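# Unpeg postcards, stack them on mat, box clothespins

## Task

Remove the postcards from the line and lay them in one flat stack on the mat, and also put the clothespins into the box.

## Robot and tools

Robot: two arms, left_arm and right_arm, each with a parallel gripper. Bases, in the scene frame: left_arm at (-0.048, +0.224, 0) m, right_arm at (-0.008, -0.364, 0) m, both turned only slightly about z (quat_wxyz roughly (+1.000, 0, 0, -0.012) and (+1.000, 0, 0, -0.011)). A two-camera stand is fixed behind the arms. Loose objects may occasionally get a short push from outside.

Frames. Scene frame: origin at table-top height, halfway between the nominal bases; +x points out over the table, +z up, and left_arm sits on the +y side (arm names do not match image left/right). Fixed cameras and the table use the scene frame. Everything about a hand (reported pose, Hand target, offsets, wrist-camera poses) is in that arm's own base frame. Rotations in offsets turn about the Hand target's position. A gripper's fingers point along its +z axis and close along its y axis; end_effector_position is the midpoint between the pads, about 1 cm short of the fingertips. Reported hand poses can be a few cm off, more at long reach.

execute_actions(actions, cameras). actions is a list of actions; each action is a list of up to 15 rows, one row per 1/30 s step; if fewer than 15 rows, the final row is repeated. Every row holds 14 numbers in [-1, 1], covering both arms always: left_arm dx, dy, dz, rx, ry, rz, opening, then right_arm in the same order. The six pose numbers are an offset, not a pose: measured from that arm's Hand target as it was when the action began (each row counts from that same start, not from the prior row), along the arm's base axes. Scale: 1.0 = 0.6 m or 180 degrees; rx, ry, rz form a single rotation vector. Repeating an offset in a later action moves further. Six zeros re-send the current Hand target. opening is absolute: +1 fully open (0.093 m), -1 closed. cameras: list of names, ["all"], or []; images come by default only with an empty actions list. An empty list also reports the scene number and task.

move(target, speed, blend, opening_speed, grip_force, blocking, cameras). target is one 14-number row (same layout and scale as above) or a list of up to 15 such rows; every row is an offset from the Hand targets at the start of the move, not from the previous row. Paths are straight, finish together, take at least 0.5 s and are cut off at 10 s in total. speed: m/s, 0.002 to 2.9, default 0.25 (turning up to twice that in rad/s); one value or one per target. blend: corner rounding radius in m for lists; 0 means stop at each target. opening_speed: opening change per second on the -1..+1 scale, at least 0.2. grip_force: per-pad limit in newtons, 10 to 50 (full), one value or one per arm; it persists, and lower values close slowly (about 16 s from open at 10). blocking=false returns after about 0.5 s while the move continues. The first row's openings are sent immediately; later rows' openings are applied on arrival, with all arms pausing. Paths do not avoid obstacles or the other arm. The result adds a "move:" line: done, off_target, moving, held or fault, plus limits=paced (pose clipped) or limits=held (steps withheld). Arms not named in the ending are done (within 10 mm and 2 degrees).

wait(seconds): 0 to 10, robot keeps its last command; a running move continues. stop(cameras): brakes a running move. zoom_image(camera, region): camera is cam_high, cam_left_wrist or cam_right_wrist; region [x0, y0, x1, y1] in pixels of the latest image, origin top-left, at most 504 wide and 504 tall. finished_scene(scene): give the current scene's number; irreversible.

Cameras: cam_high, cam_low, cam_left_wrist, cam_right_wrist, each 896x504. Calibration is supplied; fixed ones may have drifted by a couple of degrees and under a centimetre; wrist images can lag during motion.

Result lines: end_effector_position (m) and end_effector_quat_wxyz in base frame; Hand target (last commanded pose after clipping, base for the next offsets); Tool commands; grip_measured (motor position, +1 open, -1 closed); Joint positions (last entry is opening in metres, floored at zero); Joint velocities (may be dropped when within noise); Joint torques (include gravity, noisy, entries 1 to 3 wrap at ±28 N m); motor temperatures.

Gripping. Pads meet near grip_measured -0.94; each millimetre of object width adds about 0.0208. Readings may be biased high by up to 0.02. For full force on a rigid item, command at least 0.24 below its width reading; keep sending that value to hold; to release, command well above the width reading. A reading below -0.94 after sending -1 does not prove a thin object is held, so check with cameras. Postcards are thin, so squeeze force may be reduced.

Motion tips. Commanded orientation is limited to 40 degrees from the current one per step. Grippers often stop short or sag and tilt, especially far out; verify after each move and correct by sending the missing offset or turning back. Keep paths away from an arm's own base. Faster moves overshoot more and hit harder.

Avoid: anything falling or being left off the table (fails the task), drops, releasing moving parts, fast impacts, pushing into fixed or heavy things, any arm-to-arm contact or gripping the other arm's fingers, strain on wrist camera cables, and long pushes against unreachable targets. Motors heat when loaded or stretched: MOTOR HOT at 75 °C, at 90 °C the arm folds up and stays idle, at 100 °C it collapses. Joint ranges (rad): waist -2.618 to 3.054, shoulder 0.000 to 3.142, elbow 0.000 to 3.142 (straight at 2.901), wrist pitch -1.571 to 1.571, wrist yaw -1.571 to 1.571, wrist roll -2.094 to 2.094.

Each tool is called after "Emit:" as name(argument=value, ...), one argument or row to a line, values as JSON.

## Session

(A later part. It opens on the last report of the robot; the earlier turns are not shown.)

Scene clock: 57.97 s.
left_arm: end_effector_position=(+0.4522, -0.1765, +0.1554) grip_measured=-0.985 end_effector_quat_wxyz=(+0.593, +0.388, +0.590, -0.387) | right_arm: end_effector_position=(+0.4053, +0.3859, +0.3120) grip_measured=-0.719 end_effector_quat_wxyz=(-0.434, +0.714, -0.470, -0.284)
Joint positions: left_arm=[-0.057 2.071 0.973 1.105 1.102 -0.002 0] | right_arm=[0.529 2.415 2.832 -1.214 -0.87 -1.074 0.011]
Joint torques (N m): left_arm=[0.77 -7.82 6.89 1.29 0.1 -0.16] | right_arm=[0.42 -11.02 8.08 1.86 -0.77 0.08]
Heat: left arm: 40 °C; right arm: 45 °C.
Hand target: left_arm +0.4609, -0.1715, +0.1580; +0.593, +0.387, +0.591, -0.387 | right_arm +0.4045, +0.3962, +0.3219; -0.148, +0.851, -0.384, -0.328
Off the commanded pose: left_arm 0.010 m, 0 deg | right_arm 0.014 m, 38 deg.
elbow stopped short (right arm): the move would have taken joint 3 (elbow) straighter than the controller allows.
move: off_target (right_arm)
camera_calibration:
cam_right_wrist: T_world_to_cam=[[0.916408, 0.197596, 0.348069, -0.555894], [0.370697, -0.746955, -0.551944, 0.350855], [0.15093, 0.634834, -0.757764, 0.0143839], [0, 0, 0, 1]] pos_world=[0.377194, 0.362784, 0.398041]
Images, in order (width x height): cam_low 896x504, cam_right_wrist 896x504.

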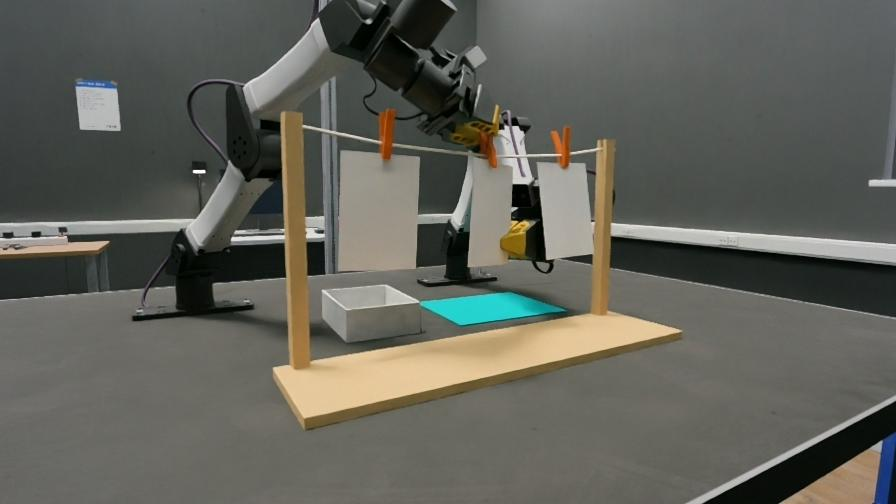

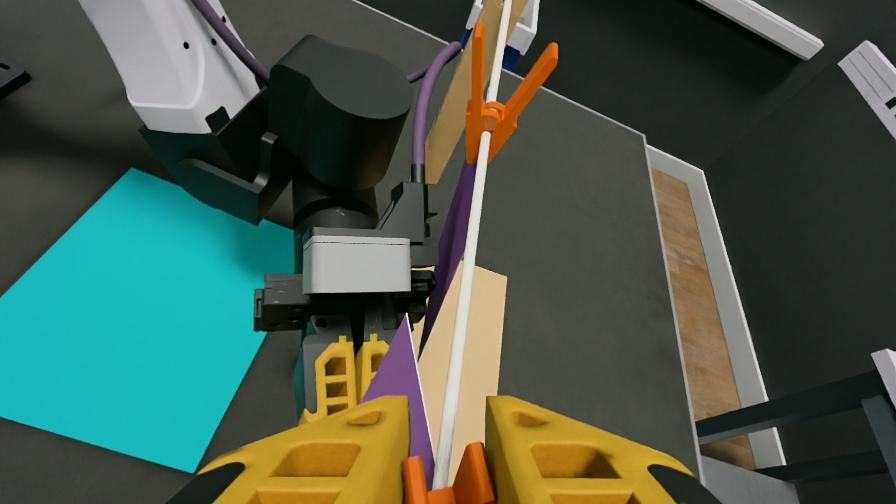

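Emit:
move(
  target=[
    [0,0,-0.09,0,0,0,-1,0,0,0,0,0,0,-1],
    [-0.17,0.05,-0.02,0,0,0,-1,0,0,0,0,0,0,-1],
    [-0.268,0.183,0.03,0.19,-0.16,-0.03,-1,0,0,0,0,0,0,-1],
    [-0.3,0.26,-0.03,0.393,-0.311,-0.061,-1,0,0,0,0,0,0,-1],
  ],
  speed=[0.1,0.15,0.2,0.2],
  blend=[0,0.03,0.03,0],
  cameras=["all"],
)

Emit:
zoom_image(
  camera="cam_low",
  region=[400, 40, 600, 240],
)

Scene clock: 70.40 s.
left_arm: end_effector_position=(+0.2768, -0.0192, +0.1364) grip_measured=-0.986 end_effector_quat_wxyz=(+0.441, +0.744, +0.459, +0.201) | right_arm: end_effector_position=(+0.4053, +0.3859, +0.3120) grip_measured=-0.727 end_effector_quat_wxyz=(-0.434, +0.714, -0.470, -0.284)
Joint positions: left_arm=[0.364 0.977 0.528 -0.375 0.765 2.087 0] | right_arm=[0.529 2.415 2.832 -1.214 -0.87 -1.074 0.01]
Joint torques (N m): left_arm=[-0.35 -2.78 4.25 1.8 0.11 0.02] | right_arm=[0.39 -11.03 8.08 1.85 -0.77 0.08]
Motor temperatures (°C): left_arm=[29 41 36 34 27 25 28] | right_arm=[28 47 41 39 26 27 29]
Heat: left arm: 41 °C; right arm: 47 °C.
Hand target: left_arm +0.2809, -0.0155, +0.1400; +0.428, +0.821, +0.335, +0.175 | right_arm +0.4045, +0.3962, +0.3219; -0.148, +0.851, -0.384, -0.328
Off the commanded pose: left_arm 0.007 m, 17 deg | right_arm 0.014 m, 38 deg.
elbow stopped short (right arm): the move would have taken joint 3 (elbow) straighter than the controller allows.
joint sent to its limit (left arm) — joint 6 (wrist roll), upper limit. The joint targets are off in position and orientation.
move: off_target (left_arm, right_arm)
camera_calibration:
cam_left_wrist: T_world_to_cam=[[-0.500094, 0.182323, -0.846561, 0.256868], [0.142763, 0.981567, 0.127064, -0.00176693], [0.854122, -0.057314, -0.516904, -0.0851606], [0, 0, 0, 1]] pos_world=[0.201448, -0.0499795, 0.173659]
cam_right_wrist: T_world_to_cam=[[0.916408, 0.197596, 0.348069, -0.555894], [0.370697, -0.746955, -0.551944, 0.350855], [0.15093, 0.634834, -0.757764, 0.0143839], [0, 0, 0, 1]] pos_world=[0.377194, 0.362784, 0.398041]

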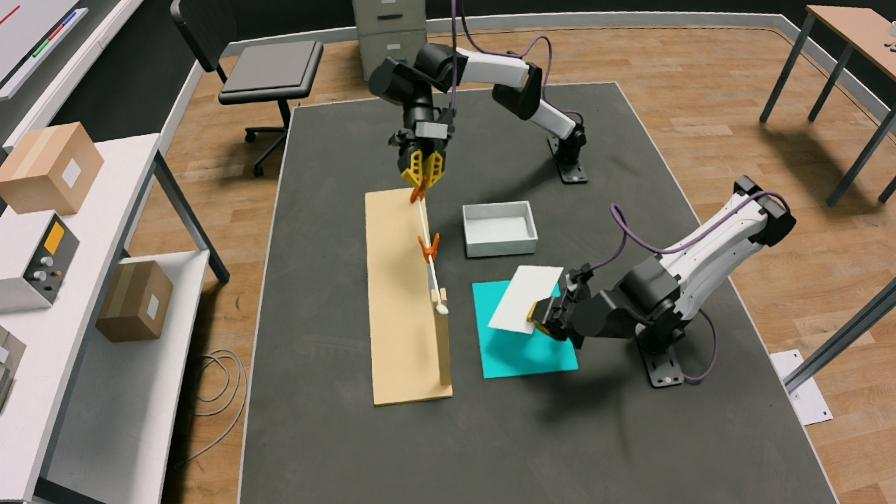

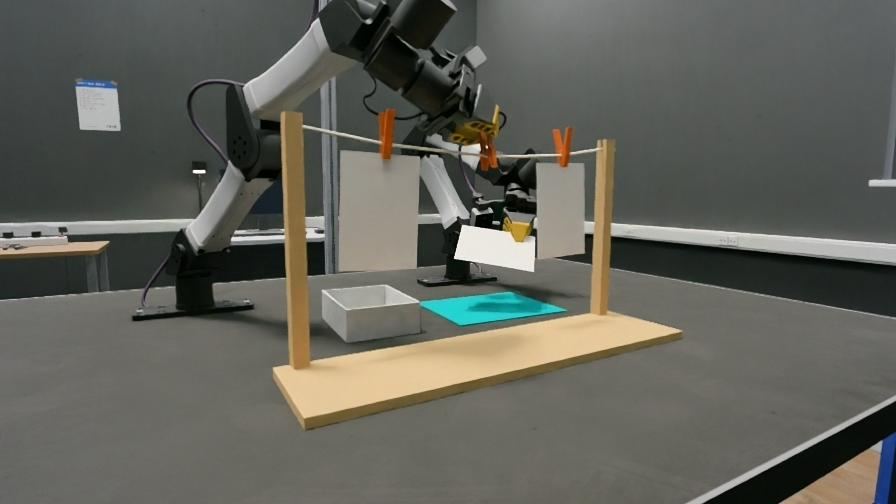

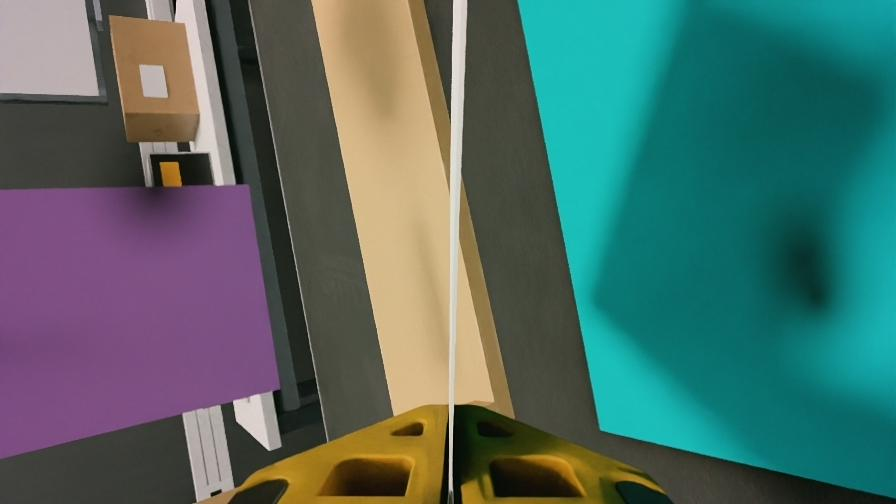

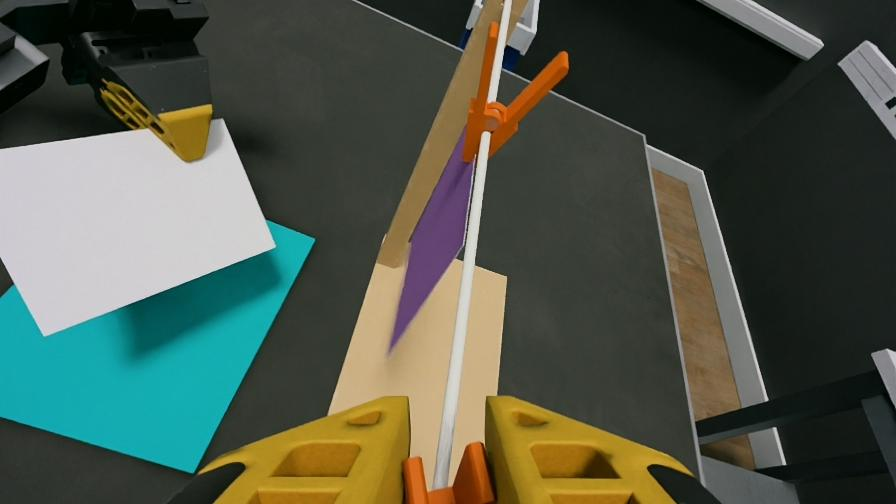

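Scaled by 2.520.

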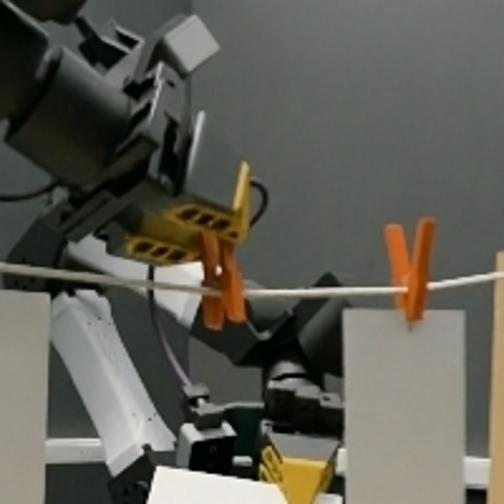

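Emit:
move(
  target=[
    [0,0,-0.09,0,0,0,-1,-0.01,0.0,0.1,0.04,0.015,0,-1],
    [0,0,-0.12,0,0,0,-1,-0.01,0.0,0.17,0.08,0.03,0,-1],
  ],
  speed=0.12,
  blend=0.02,
  cameras=["all"],
)

Emit:
zoom_image(
  camera="cam_low",
  region=[400, 40, 600, 240],
)

Scene clock: 78.83 s.
left_arm: end_effector_position=(+0.2777, -0.0173, +0.0666) grip_measured=-0.986 end_effector_quat_wxyz=(+0.438, +0.744, +0.458, +0.210) | right_arm: end_effector_position=(+0.3987, +0.3990, +0.4140) grip_measured=-0.727 end_effector_quat_wxyz=(-0.472, +0.604, -0.392, -0.509)
Joint positions: left_arm=[0.364 1.144 0.293 0.042 0.753 2.089 0] | right_arm=[0.492 2.443 2.832 -0.543 -1.324 -0.322 0.01]
Joint torques (N m): left_arm=[-0.14 -1.63 3.56 1.85 0.2 0.01] | right_arm=[-0.7 -11.51 8.23 2.21 -0.48 0.17]
Heat: left arm: 40 °C; right arm: 49 °C.
Hand target: left_arm +0.2809, -0.0155, +0.0680; +0.428, +0.821, +0.335, +0.175 | right_arm +0.3985, +0.3962, +0.4239; -0.235, +0.809, -0.346, -0.413
Off the commanded pose: left_arm 0.004 m, 17 deg | right_arm 0.010 m, 38 deg.
elbow stopped short (right arm): the move would have taken joint 3 (elbow) straighter than the controller allows.
joint sent to its limit (left arm) — joint 6 (wrist roll), upper limit. The joint targets are off in position and orientation.
move: off_target (left_arm, right_arm)
camera_calibration:
cam_left_wrist: T_world_to_cam=[[-0.491433, 0.191142, -0.849681, 0.195783], [0.133636, 0.980615, 0.143305, 0.00649375], [0.860602, -0.0431228, -0.507449, -0.124], [0, 0, 0, 1]] pos_world=[0.202061, -0.0491374, 0.102498]
cam_right_wrist: T_world_to_cam=[[0.94822, 0.264768, 0.175432, -0.555955], [0.270791, -0.385272, -0.882178, 0.451597], [-0.165984, 0.884004, -0.43702, -0.0214134], [0, 0, 0, 1]] pos_world=[0.401325, 0.340117, 0.486563]

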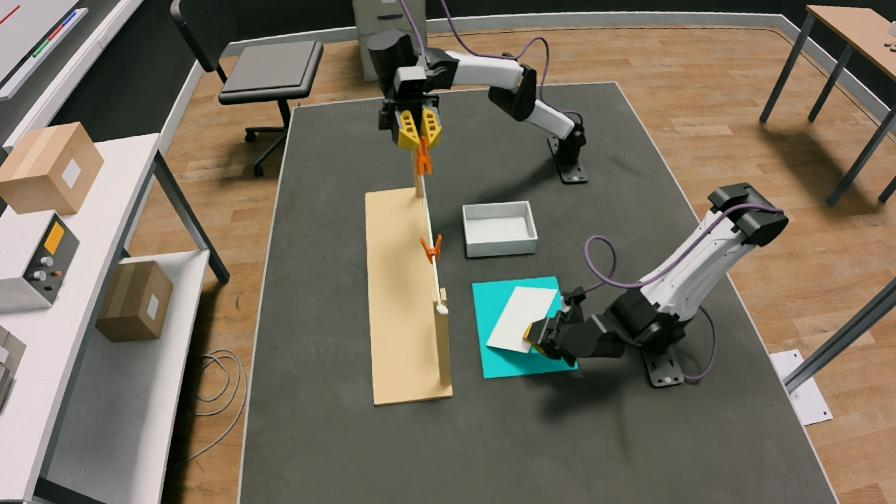

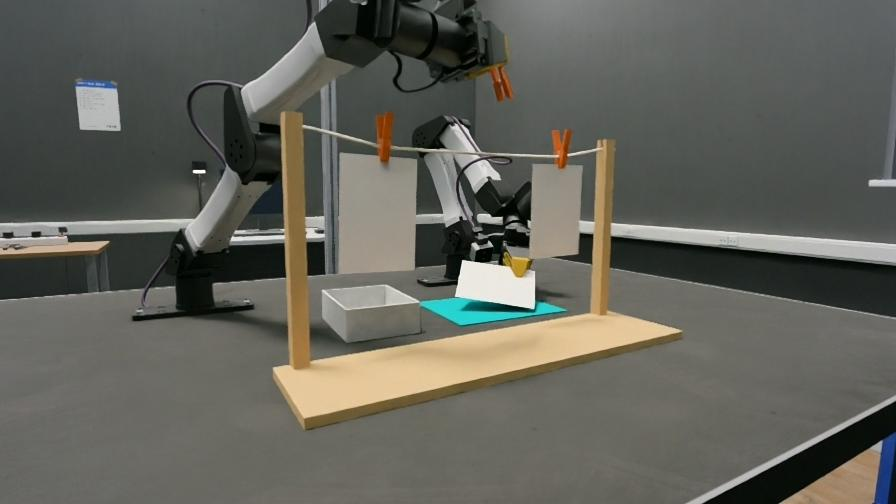

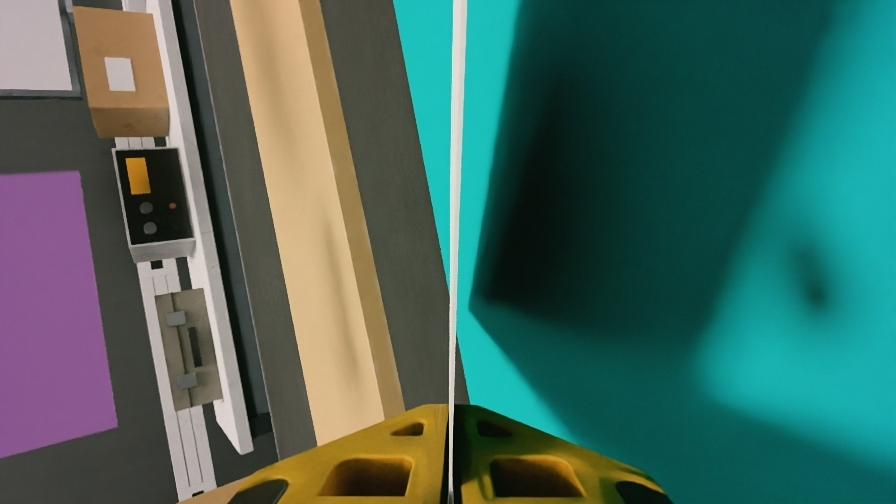

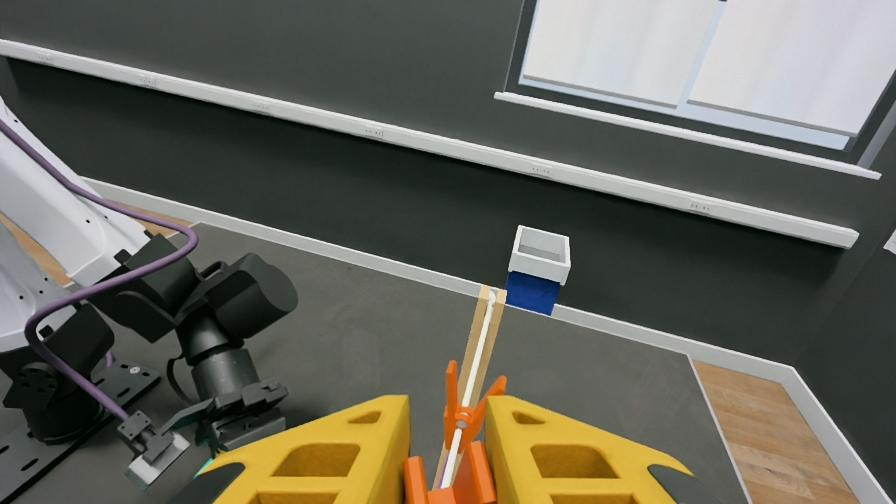

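Scaled by 2.520.

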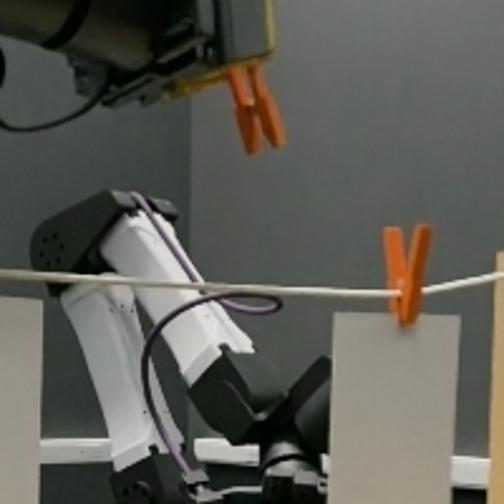

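Emit:
move(
  target=[
    [0,0,-0.03,0,0,0,-1,-0.23,0,0,0,0,0,-1],
    [0,0,-0.03,0,0,0,-0.6,-0.23,0,0,0,0,0,-1],
  ],
  speed=0.25,
  opening_speed=0.6,
)

Emit:
move(
  target=[
    [-0.05,0.07,0.035,0,0,0,-0.6,0,-0.05,-0.05,0,0,0,-1],
    [-0.1,0.15,0.2,0,0,0,-0.6,-0.02,-0.16,-0.35,-0.12,-0.03,0,-1],
  ],
  speed=0.2,
  blend=0.02,
  cameras=["all"],
)

Scene clock: 85.27 s.
left_arm: end_effector_position=(+0.2825, -0.0169, +0.0508) grip_measured=-0.601 end_effector_quat_wxyz=(+0.441, +0.745, +0.446, +0.225) | right_arm: end_effector_position=(+0.2781, +0.4093, +0.3930) grip_measured=-0.727 end_effector_quat_wxyz=(-0.377, +0.689, -0.405, -0.467)
Joint positions: left_arm=[0.36 1.25 0.238 0.24 0.754 2.092 0.016] | right_arm=[0.656 2.283 2.832 -1.331 -1.165 -0.888 0.01]
Joint torques (N m): left_arm=[0.53 -1.91 3.36 1.49 0.31 0] | right_arm=[0.43 -16.77 7.5 0.94 -0.18 -0.18]
Heat: left arm: 40 °C; right arm: 50 °C.
Hand target: left_arm +0.2809, -0.0155, +0.0500; +0.428, +0.821, +0.335, +0.175 | right_arm +0.2605, +0.3962, +0.4239; -0.235, +0.809, -0.346, -0.413
Off the commanded pose: left_arm 0.002 m, 17 deg | right_arm 0.038 m, 23 deg.
elbow stopped short (right arm): the move would have taken joint 3 (elbow) straighter than the controller allows.
joint sent to its limit (left arm) — joint 6 (wrist roll), upper limit. The joint targets are off in position and orientation.
move: off_target (left_arm, right_arm); target 2's new opening was sent with left_arm's hand 0.005 m and 16 deg from that target

Scene clock: 88.70 s.
left_arm: end_effector_position=(+0.2211, +0.0742, +0.1549) grip_measured=-0.601 end_effector_quat_wxyz=(+0.550, +0.588, +0.449, +0.387) | right_arm: end_effector_position=(+0.2590, +0.3044, +0.1974) grip_measured=-0.727 end_effector_quat_wxyz=(-0.151, +0.832, -0.447, -0.293)
Joint positions: left_arm=[1.115 0.848 0.196 0.085 1.394 2.092 0.016] | right_arm=[0.601 2.041 2.018 -1.549 -0.671 -1.554 0.01]
Joint torques (N m): left_arm=[0.85 -0.18 6.72 1.65 0.66 -0.05] | right_arm=[0.53 -15.19 4.52 0 -0.22 -0.17]
Heat: left arm: 39 °C; right arm: 51 °C.
Hand target: left_arm +0.2209, +0.0745, +0.1700; +0.431, +0.817, +0.338, +0.180 | right_arm +0.2485, +0.3002, +0.2139; -0.095, +0.857, -0.406, -0.302
Off the commanded pose: left_arm 0.015 m, 41 deg; orientation clipped | right_arm 0.020 m, 9 deg.
joint sent to its limit (left arm) — joint 6 (wrist roll), upper limit. The joint targets are off in position and orientation.
joint sent to its limit (right arm) — joint 4 (wrist pitch), lower limit. The joint targets are off in position and orientation.
move: off_target (left_arm, right_arm); limits=paced
camera_calibration:
cam_left_wrist: T_world_to_cam=[[-0.0925598, -0.0124691, -0.995629, 0.175076], [-0.140158, 0.990129, 0.000629693, -0.0063684], [0.985793, 0.139603, -0.0933937, -0.131995], [0, 0, 0, 1]] pos_world=[0.145432, 0.0269155, 0.161987]
cam_right_wrist: T_world_to_cam=[[0.824141, 0.565964, -0.0218114, -0.38109], [0.54374, -0.801385, -0.249256, 0.192911], [-0.158549, 0.193562, -0.968192, 0.257381], [0, 0, 0, 1]] pos_world=[0.249986, 0.32046, 0.288966]

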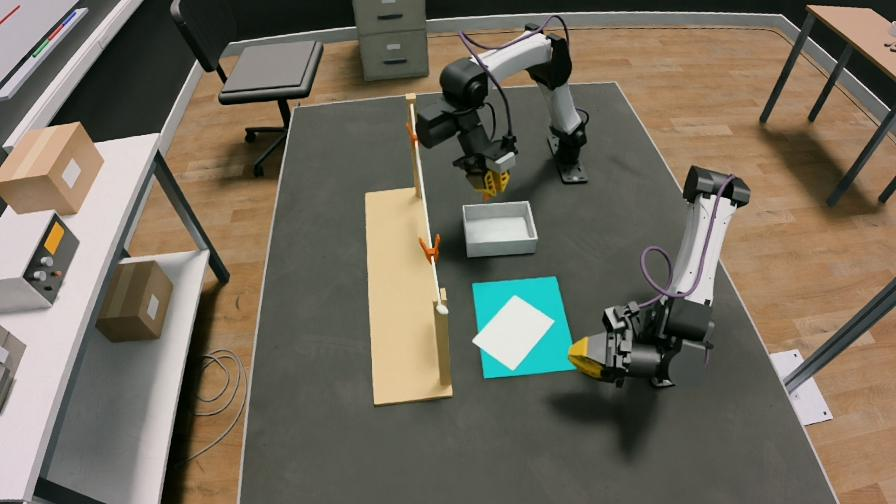

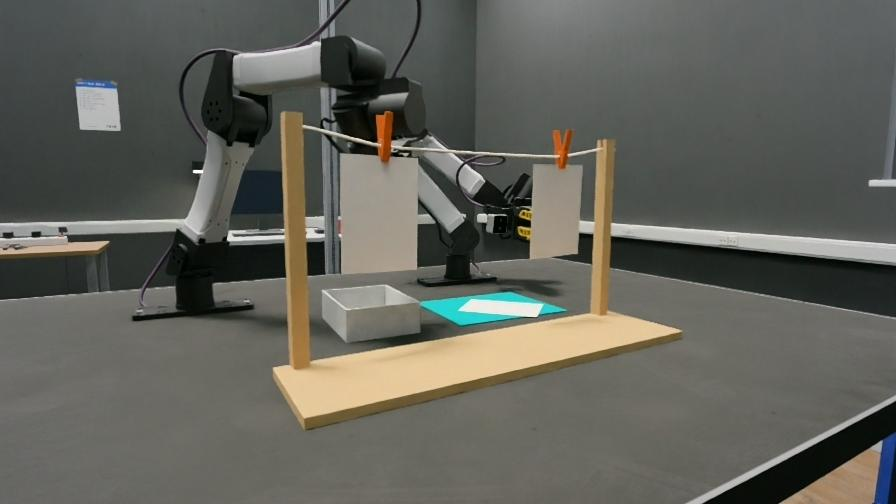

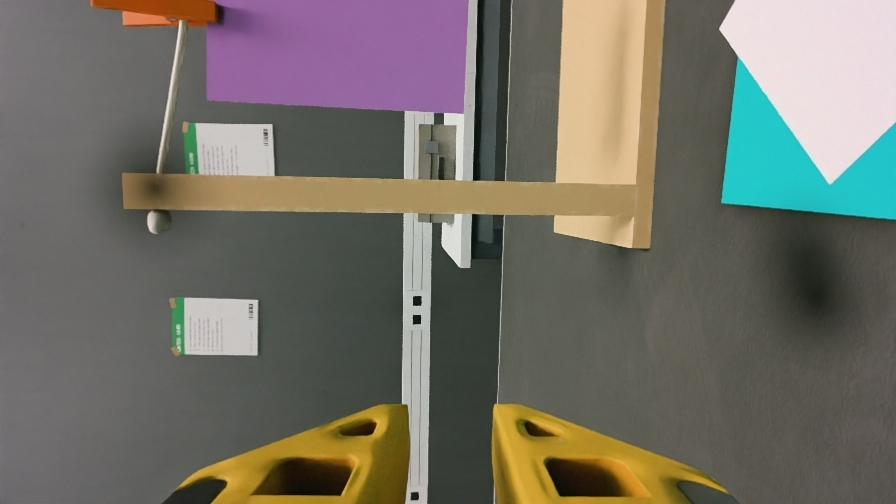

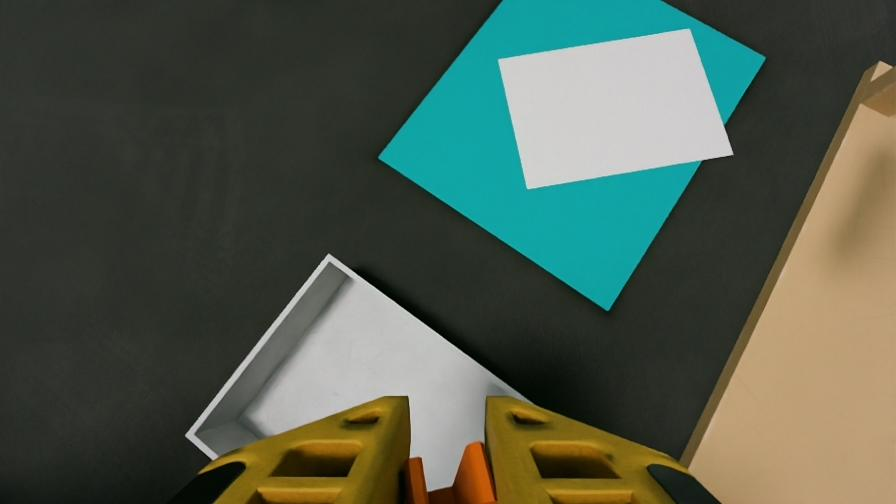

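Emit:
move(
  target=[
    [0,0,0,0,0,0,-0.6,-0.045,-0.06,0,0,0,0,-1],
    [0,0,0,0,0,0,-0.6,-0.045,-0.06,-0.19,0,0,0,-1],
    [0,0,0,0,0,0,-0.6,-0.045,-0.06,-0.19,0,0,0,0.2],
    [0,0,0,0,0,0,-0.6,-0.045,-0.06,0.1,0,0,0,0.2],
  ],
  speed=0.2,
  opening_speed=1.2,
  blend=[0.02,0,0,0],
  cameras=["all"],
)

Scene clock: 96.97 s.
left_arm: end_effector_position=(+0.2211, +0.0742, +0.1549) grip_measured=-0.601 end_effector_quat_wxyz=(+0.550, +0.588, +0.449, +0.387) | right_arm: end_effector_position=(+0.2230, +0.2665, +0.2540) grip_measured=+0.198 end_effector_quat_wxyz=(-0.203, +0.837, -0.445, -0.247)
Joint positions: left_arm=[1.115 0.848 0.196 0.085 1.394 2.092 0.016] | right_arm=[0.581 1.75 1.865 -1.546 -0.638 -1.537 0.055]
Joint torques (N m): left_arm=[0.77 -0.24 6.5 1.6 0.65 -0.02] | right_arm=[-0.81 -9.87 8.05 0.25 -0.74 0.19]
Heat: left arm: 39 °C; right arm: 50 °C.
Hand target: left_arm +0.2217, +0.0740, +0.1696; +0.551, +0.601, +0.414, +0.405 (not the last commanded pose) | right_arm +0.2215, +0.2642, +0.2739; -0.095, +0.857, -0.406, -0.302
Off the commanded pose: left_arm 0.015 m, 40 deg | right_arm 0.020 m, 15 deg.
joint sent to its limit (left arm) — joint 6 (wrist roll), upper limit.
joint sent to its limit (right arm) — joint 4 (wrist pitch), lower limit. The joint targets are off in position and orientation.
move: off_target (left_arm, right_arm)
camera_calibration:
cam_left_wrist: T_world_to_cam=[[-0.0925598, -0.0124691, -0.995629, 0.175076], [-0.140158, 0.990129, 0.000629693, -0.0063684], [0.985793, 0.139603, -0.0933937, -0.131995], [0, 0, 0, 1]] pos_world=[0.145432, 0.0269155, 0.161987]
cam_right_wrist: T_world_to_cam=[[0.838207, 0.534355, 0.108967, -0.356694], [0.544609, -0.809753, -0.218406, 0.190392], [-0.0284701, 0.242414, -0.969755, 0.272188], [0, 0, 0, 1]] pos_world=[0.203043, 0.27879, 0.344406]

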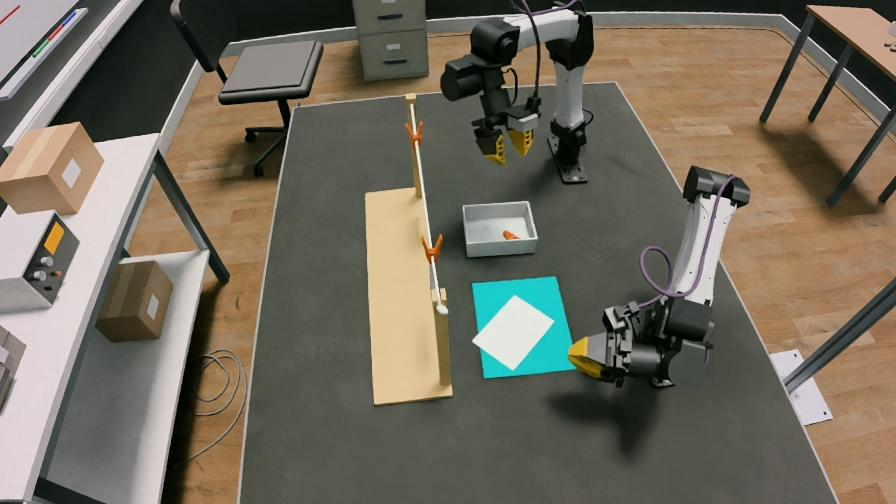

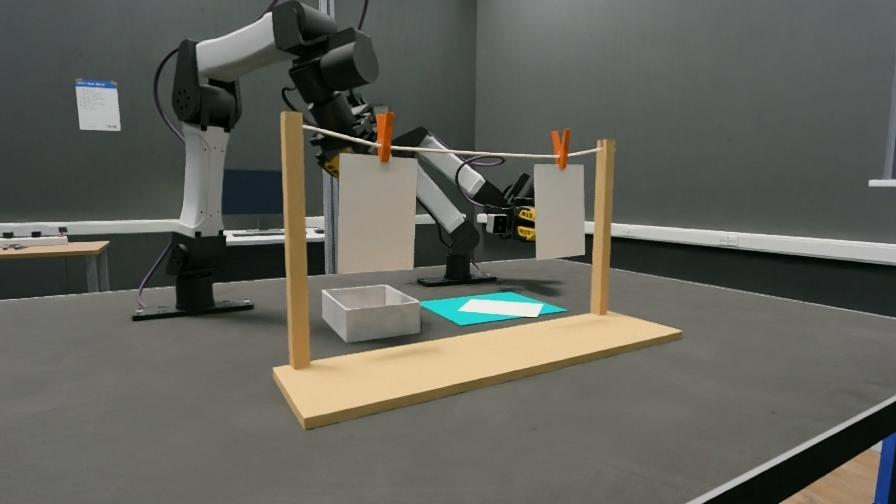

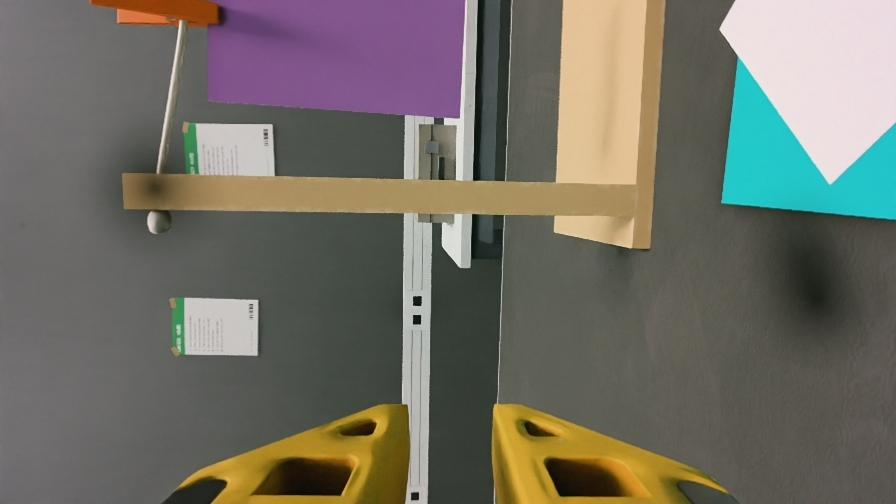

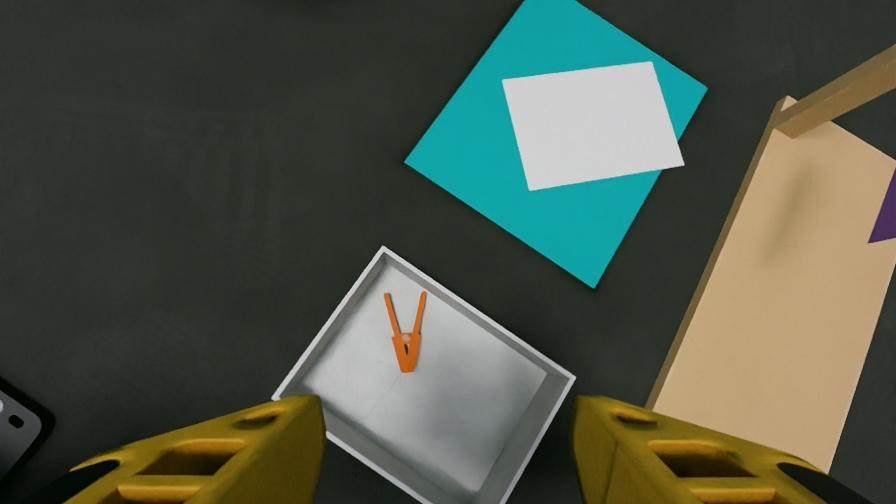

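Emit:
move(
  target=[
    [0.1,-0.2,0.05,-0.2,0.17,-0.09,1,0.02,-0.15,0.19,0.02,0,-0.06,1],
    [0.264,-0.44,0.0,-0.393,0.34,-0.187,1,0.297,-0.224,0.193,0.039,-0.007,-0.117,1],
  ],
  speed=0.3,
  blend=0.03,
  cameras=["all"],
)

Scene clock: 105.57 s.
left_arm: end_effector_position=(+0.3721, -0.1888, +0.1566) grip_measured=+1.000 end_effector_quat_wxyz=(+0.567, +0.380, +0.611, -0.401) | right_arm: end_effector_position=(+0.4037, +0.1250, +0.3787) grip_measured=+1.000 end_effector_quat_wxyz=(-0.457, +0.653, -0.587, -0.144)
Joint positions: left_arm=[-0.11 1.813 0.646 1.094 1.061 0.004 0.093] | right_arm=[-0.011 1.983 2.52 -1.546 -0.878 -1.419 0.093]
Joint torques (N m): left_arm=[-0.64 -5.78 5.71 2.11 -0.23 -0.17] | right_arm=[-0.51 -7.86 7.66 0.94 -1.02 0.21]
Heat: left arm: 38 °C; right arm: 48 °C.
Hand target: left_arm +0.3801, -0.1900, +0.1696; +0.593, +0.387, +0.591, -0.387 | right_arm +0.3997, +0.1298, +0.3897; -0.205, +0.764, -0.535, -0.295
Off the commanded pose: left_arm 0.015 m, 4 deg | right_arm 0.013 m, 37 deg.
joint sent to its limit (right arm) — joint 4 (wrist pitch), lower limit. The joint targets are off in position and orientation.
move: off_target (left_arm, right_arm)
camera_calibration:
cam_left_wrist: T_world_to_cam=[[-0.914913, -0.399124, 0.0602875, 0.25504], [-0.234096, 0.402976, -0.884765, 0.338017], [0.328837, -0.823596, -0.462121, -0.123592], [0, 0, 0, 1]] pos_world=[0.35311, -0.13621, 0.226576]
cam_right_wrist: T_world_to_cam=[[0.901835, -0.0907226, 0.422449, -0.512404], [0.114932, -0.892117, -0.43694, 0.271244], [0.416515, 0.442601, -0.794116, 0.161415], [0, 0, 0, 1]] pos_world=[0.363697, 0.124053, 0.463164]

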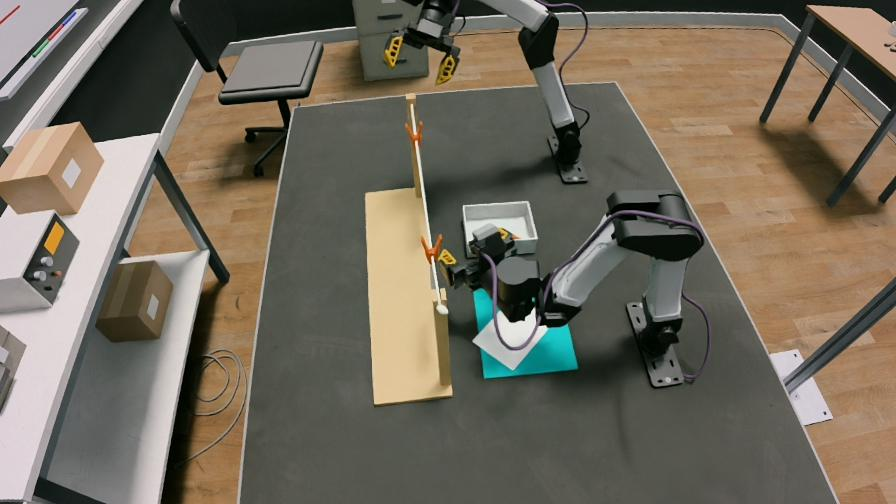

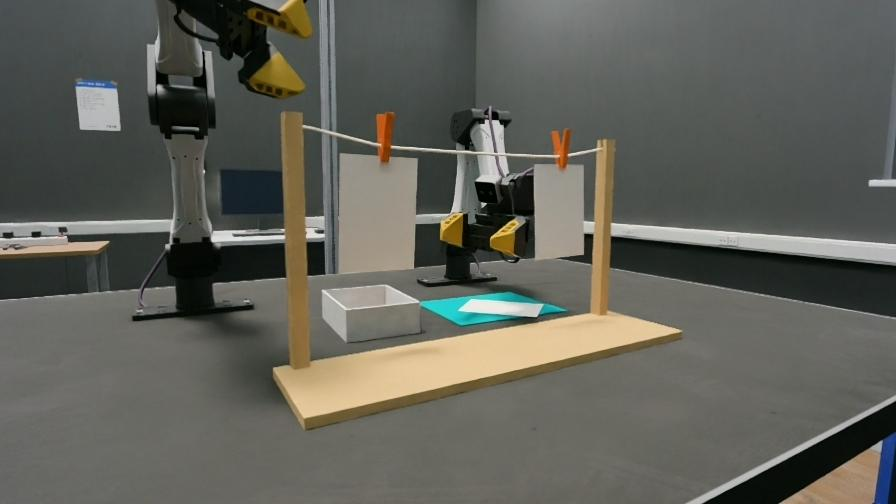

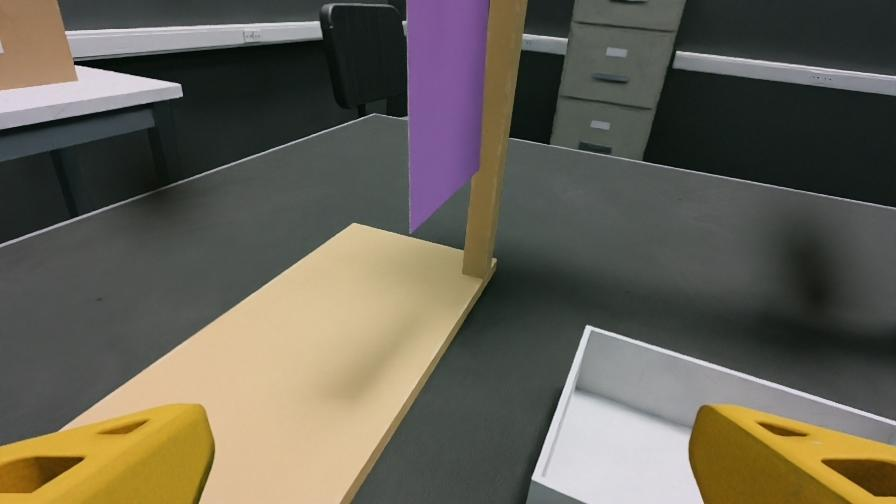

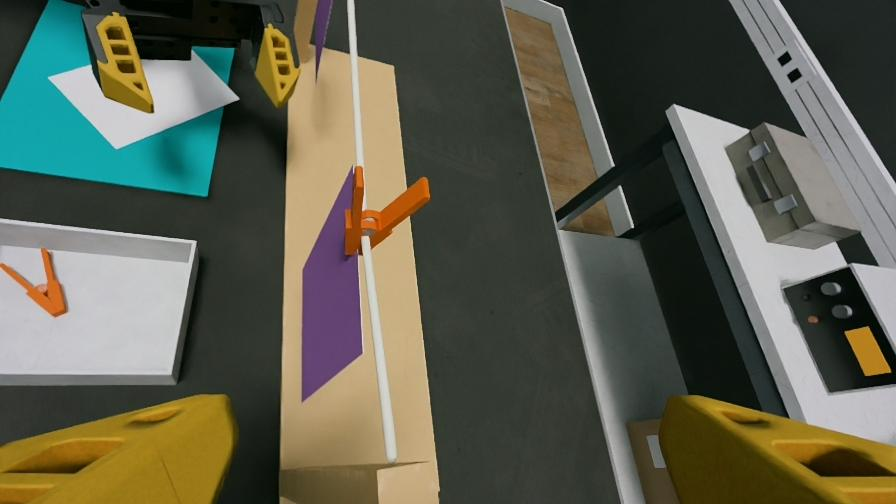

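Emit:
move(
  target=[0.17,-0.30,-0.033,0,0,0,1,0.037,0.133,-0.075,0,0,0,1],
  speed=0.17,
  cameras=["all"],
)

Scene clock: 110.67 s.
left_arm: end_effector_position=(+0.4694, -0.3682, +0.1544) grip_measured=+1.000 end_effector_quat_wxyz=(+0.599, +0.398, +0.573, -0.393) | right_arm: end_effector_position=(+0.4214, +0.2100, +0.3404) grip_measured=+1.000 end_effector_quat_wxyz=(-0.417, +0.672, -0.570, -0.223)
Joint positions: left_arm=[-0.481 2.289 1.336 0.987 0.707 0.003 0.093] | right_arm=[0.184 2.201 2.703 -1.546 -0.878 -1.299 0.093]
Joint torques (N m): left_arm=[-0.08 -9.83 7.64 1.23 -0.29 -0.14] | right_arm=[0.21 -9.46 7.91 0.89 -0.48 0.2]
Heat: left arm: 39 °C; right arm: 47 °C.
Hand target: left_arm +0.4821, -0.3700, +0.1498; +0.593, +0.387, +0.591, -0.387 | right_arm +0.4219, +0.2096, +0.3447; -0.205, +0.764, -0.535, -0.295
Off the commanded pose: left_arm 0.014 m, 3 deg | right_arm 0.004 m, 28 deg.
joint sent to its limit (right arm) — joint 4 (wrist pitch), lower limit. The joint targets are off in position and orientation.
move: off_target (left_arm, right_arm)
camera_calibration:
cam_left_wrist: T_world_to_cam=[[-0.923218, -0.383553, -0.0235636, 0.295301], [-0.136093, 0.383692, -0.913378, 0.38247], [0.35937, -0.84004, -0.40643, -0.333401], [0, 0, 0, 1]] pos_world=[0.444493, -0.313558, 0.220794]
cam_right_wrist: T_world_to_cam=[[0.953716, 0.01906, 0.300103, -0.507763], [0.168403, -0.860665, -0.480516, 0.313994], [0.249129, 0.508814, -0.824041, 0.152753], [0, 0, 0, 1]] pos_world=[0.393329, 0.202199, 0.429135]

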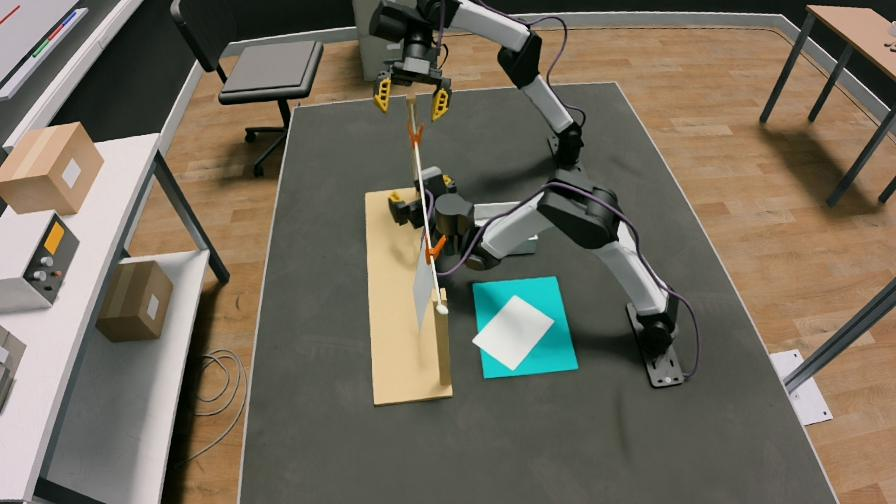

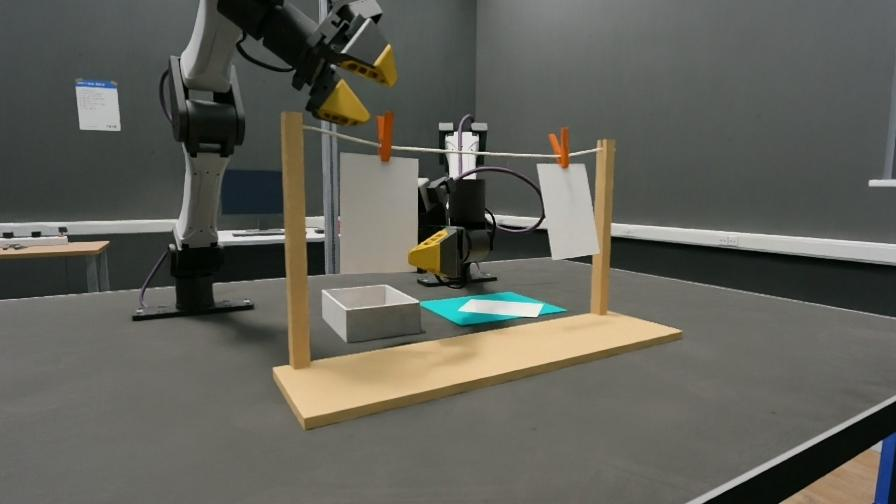

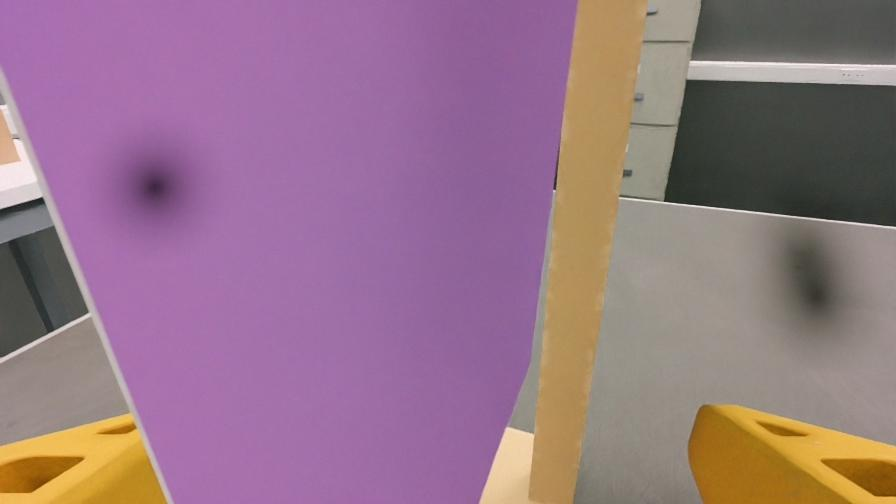

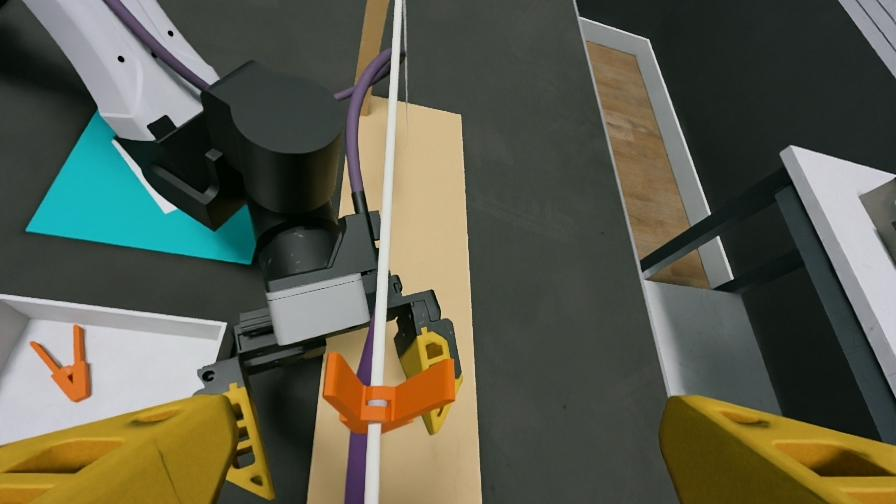

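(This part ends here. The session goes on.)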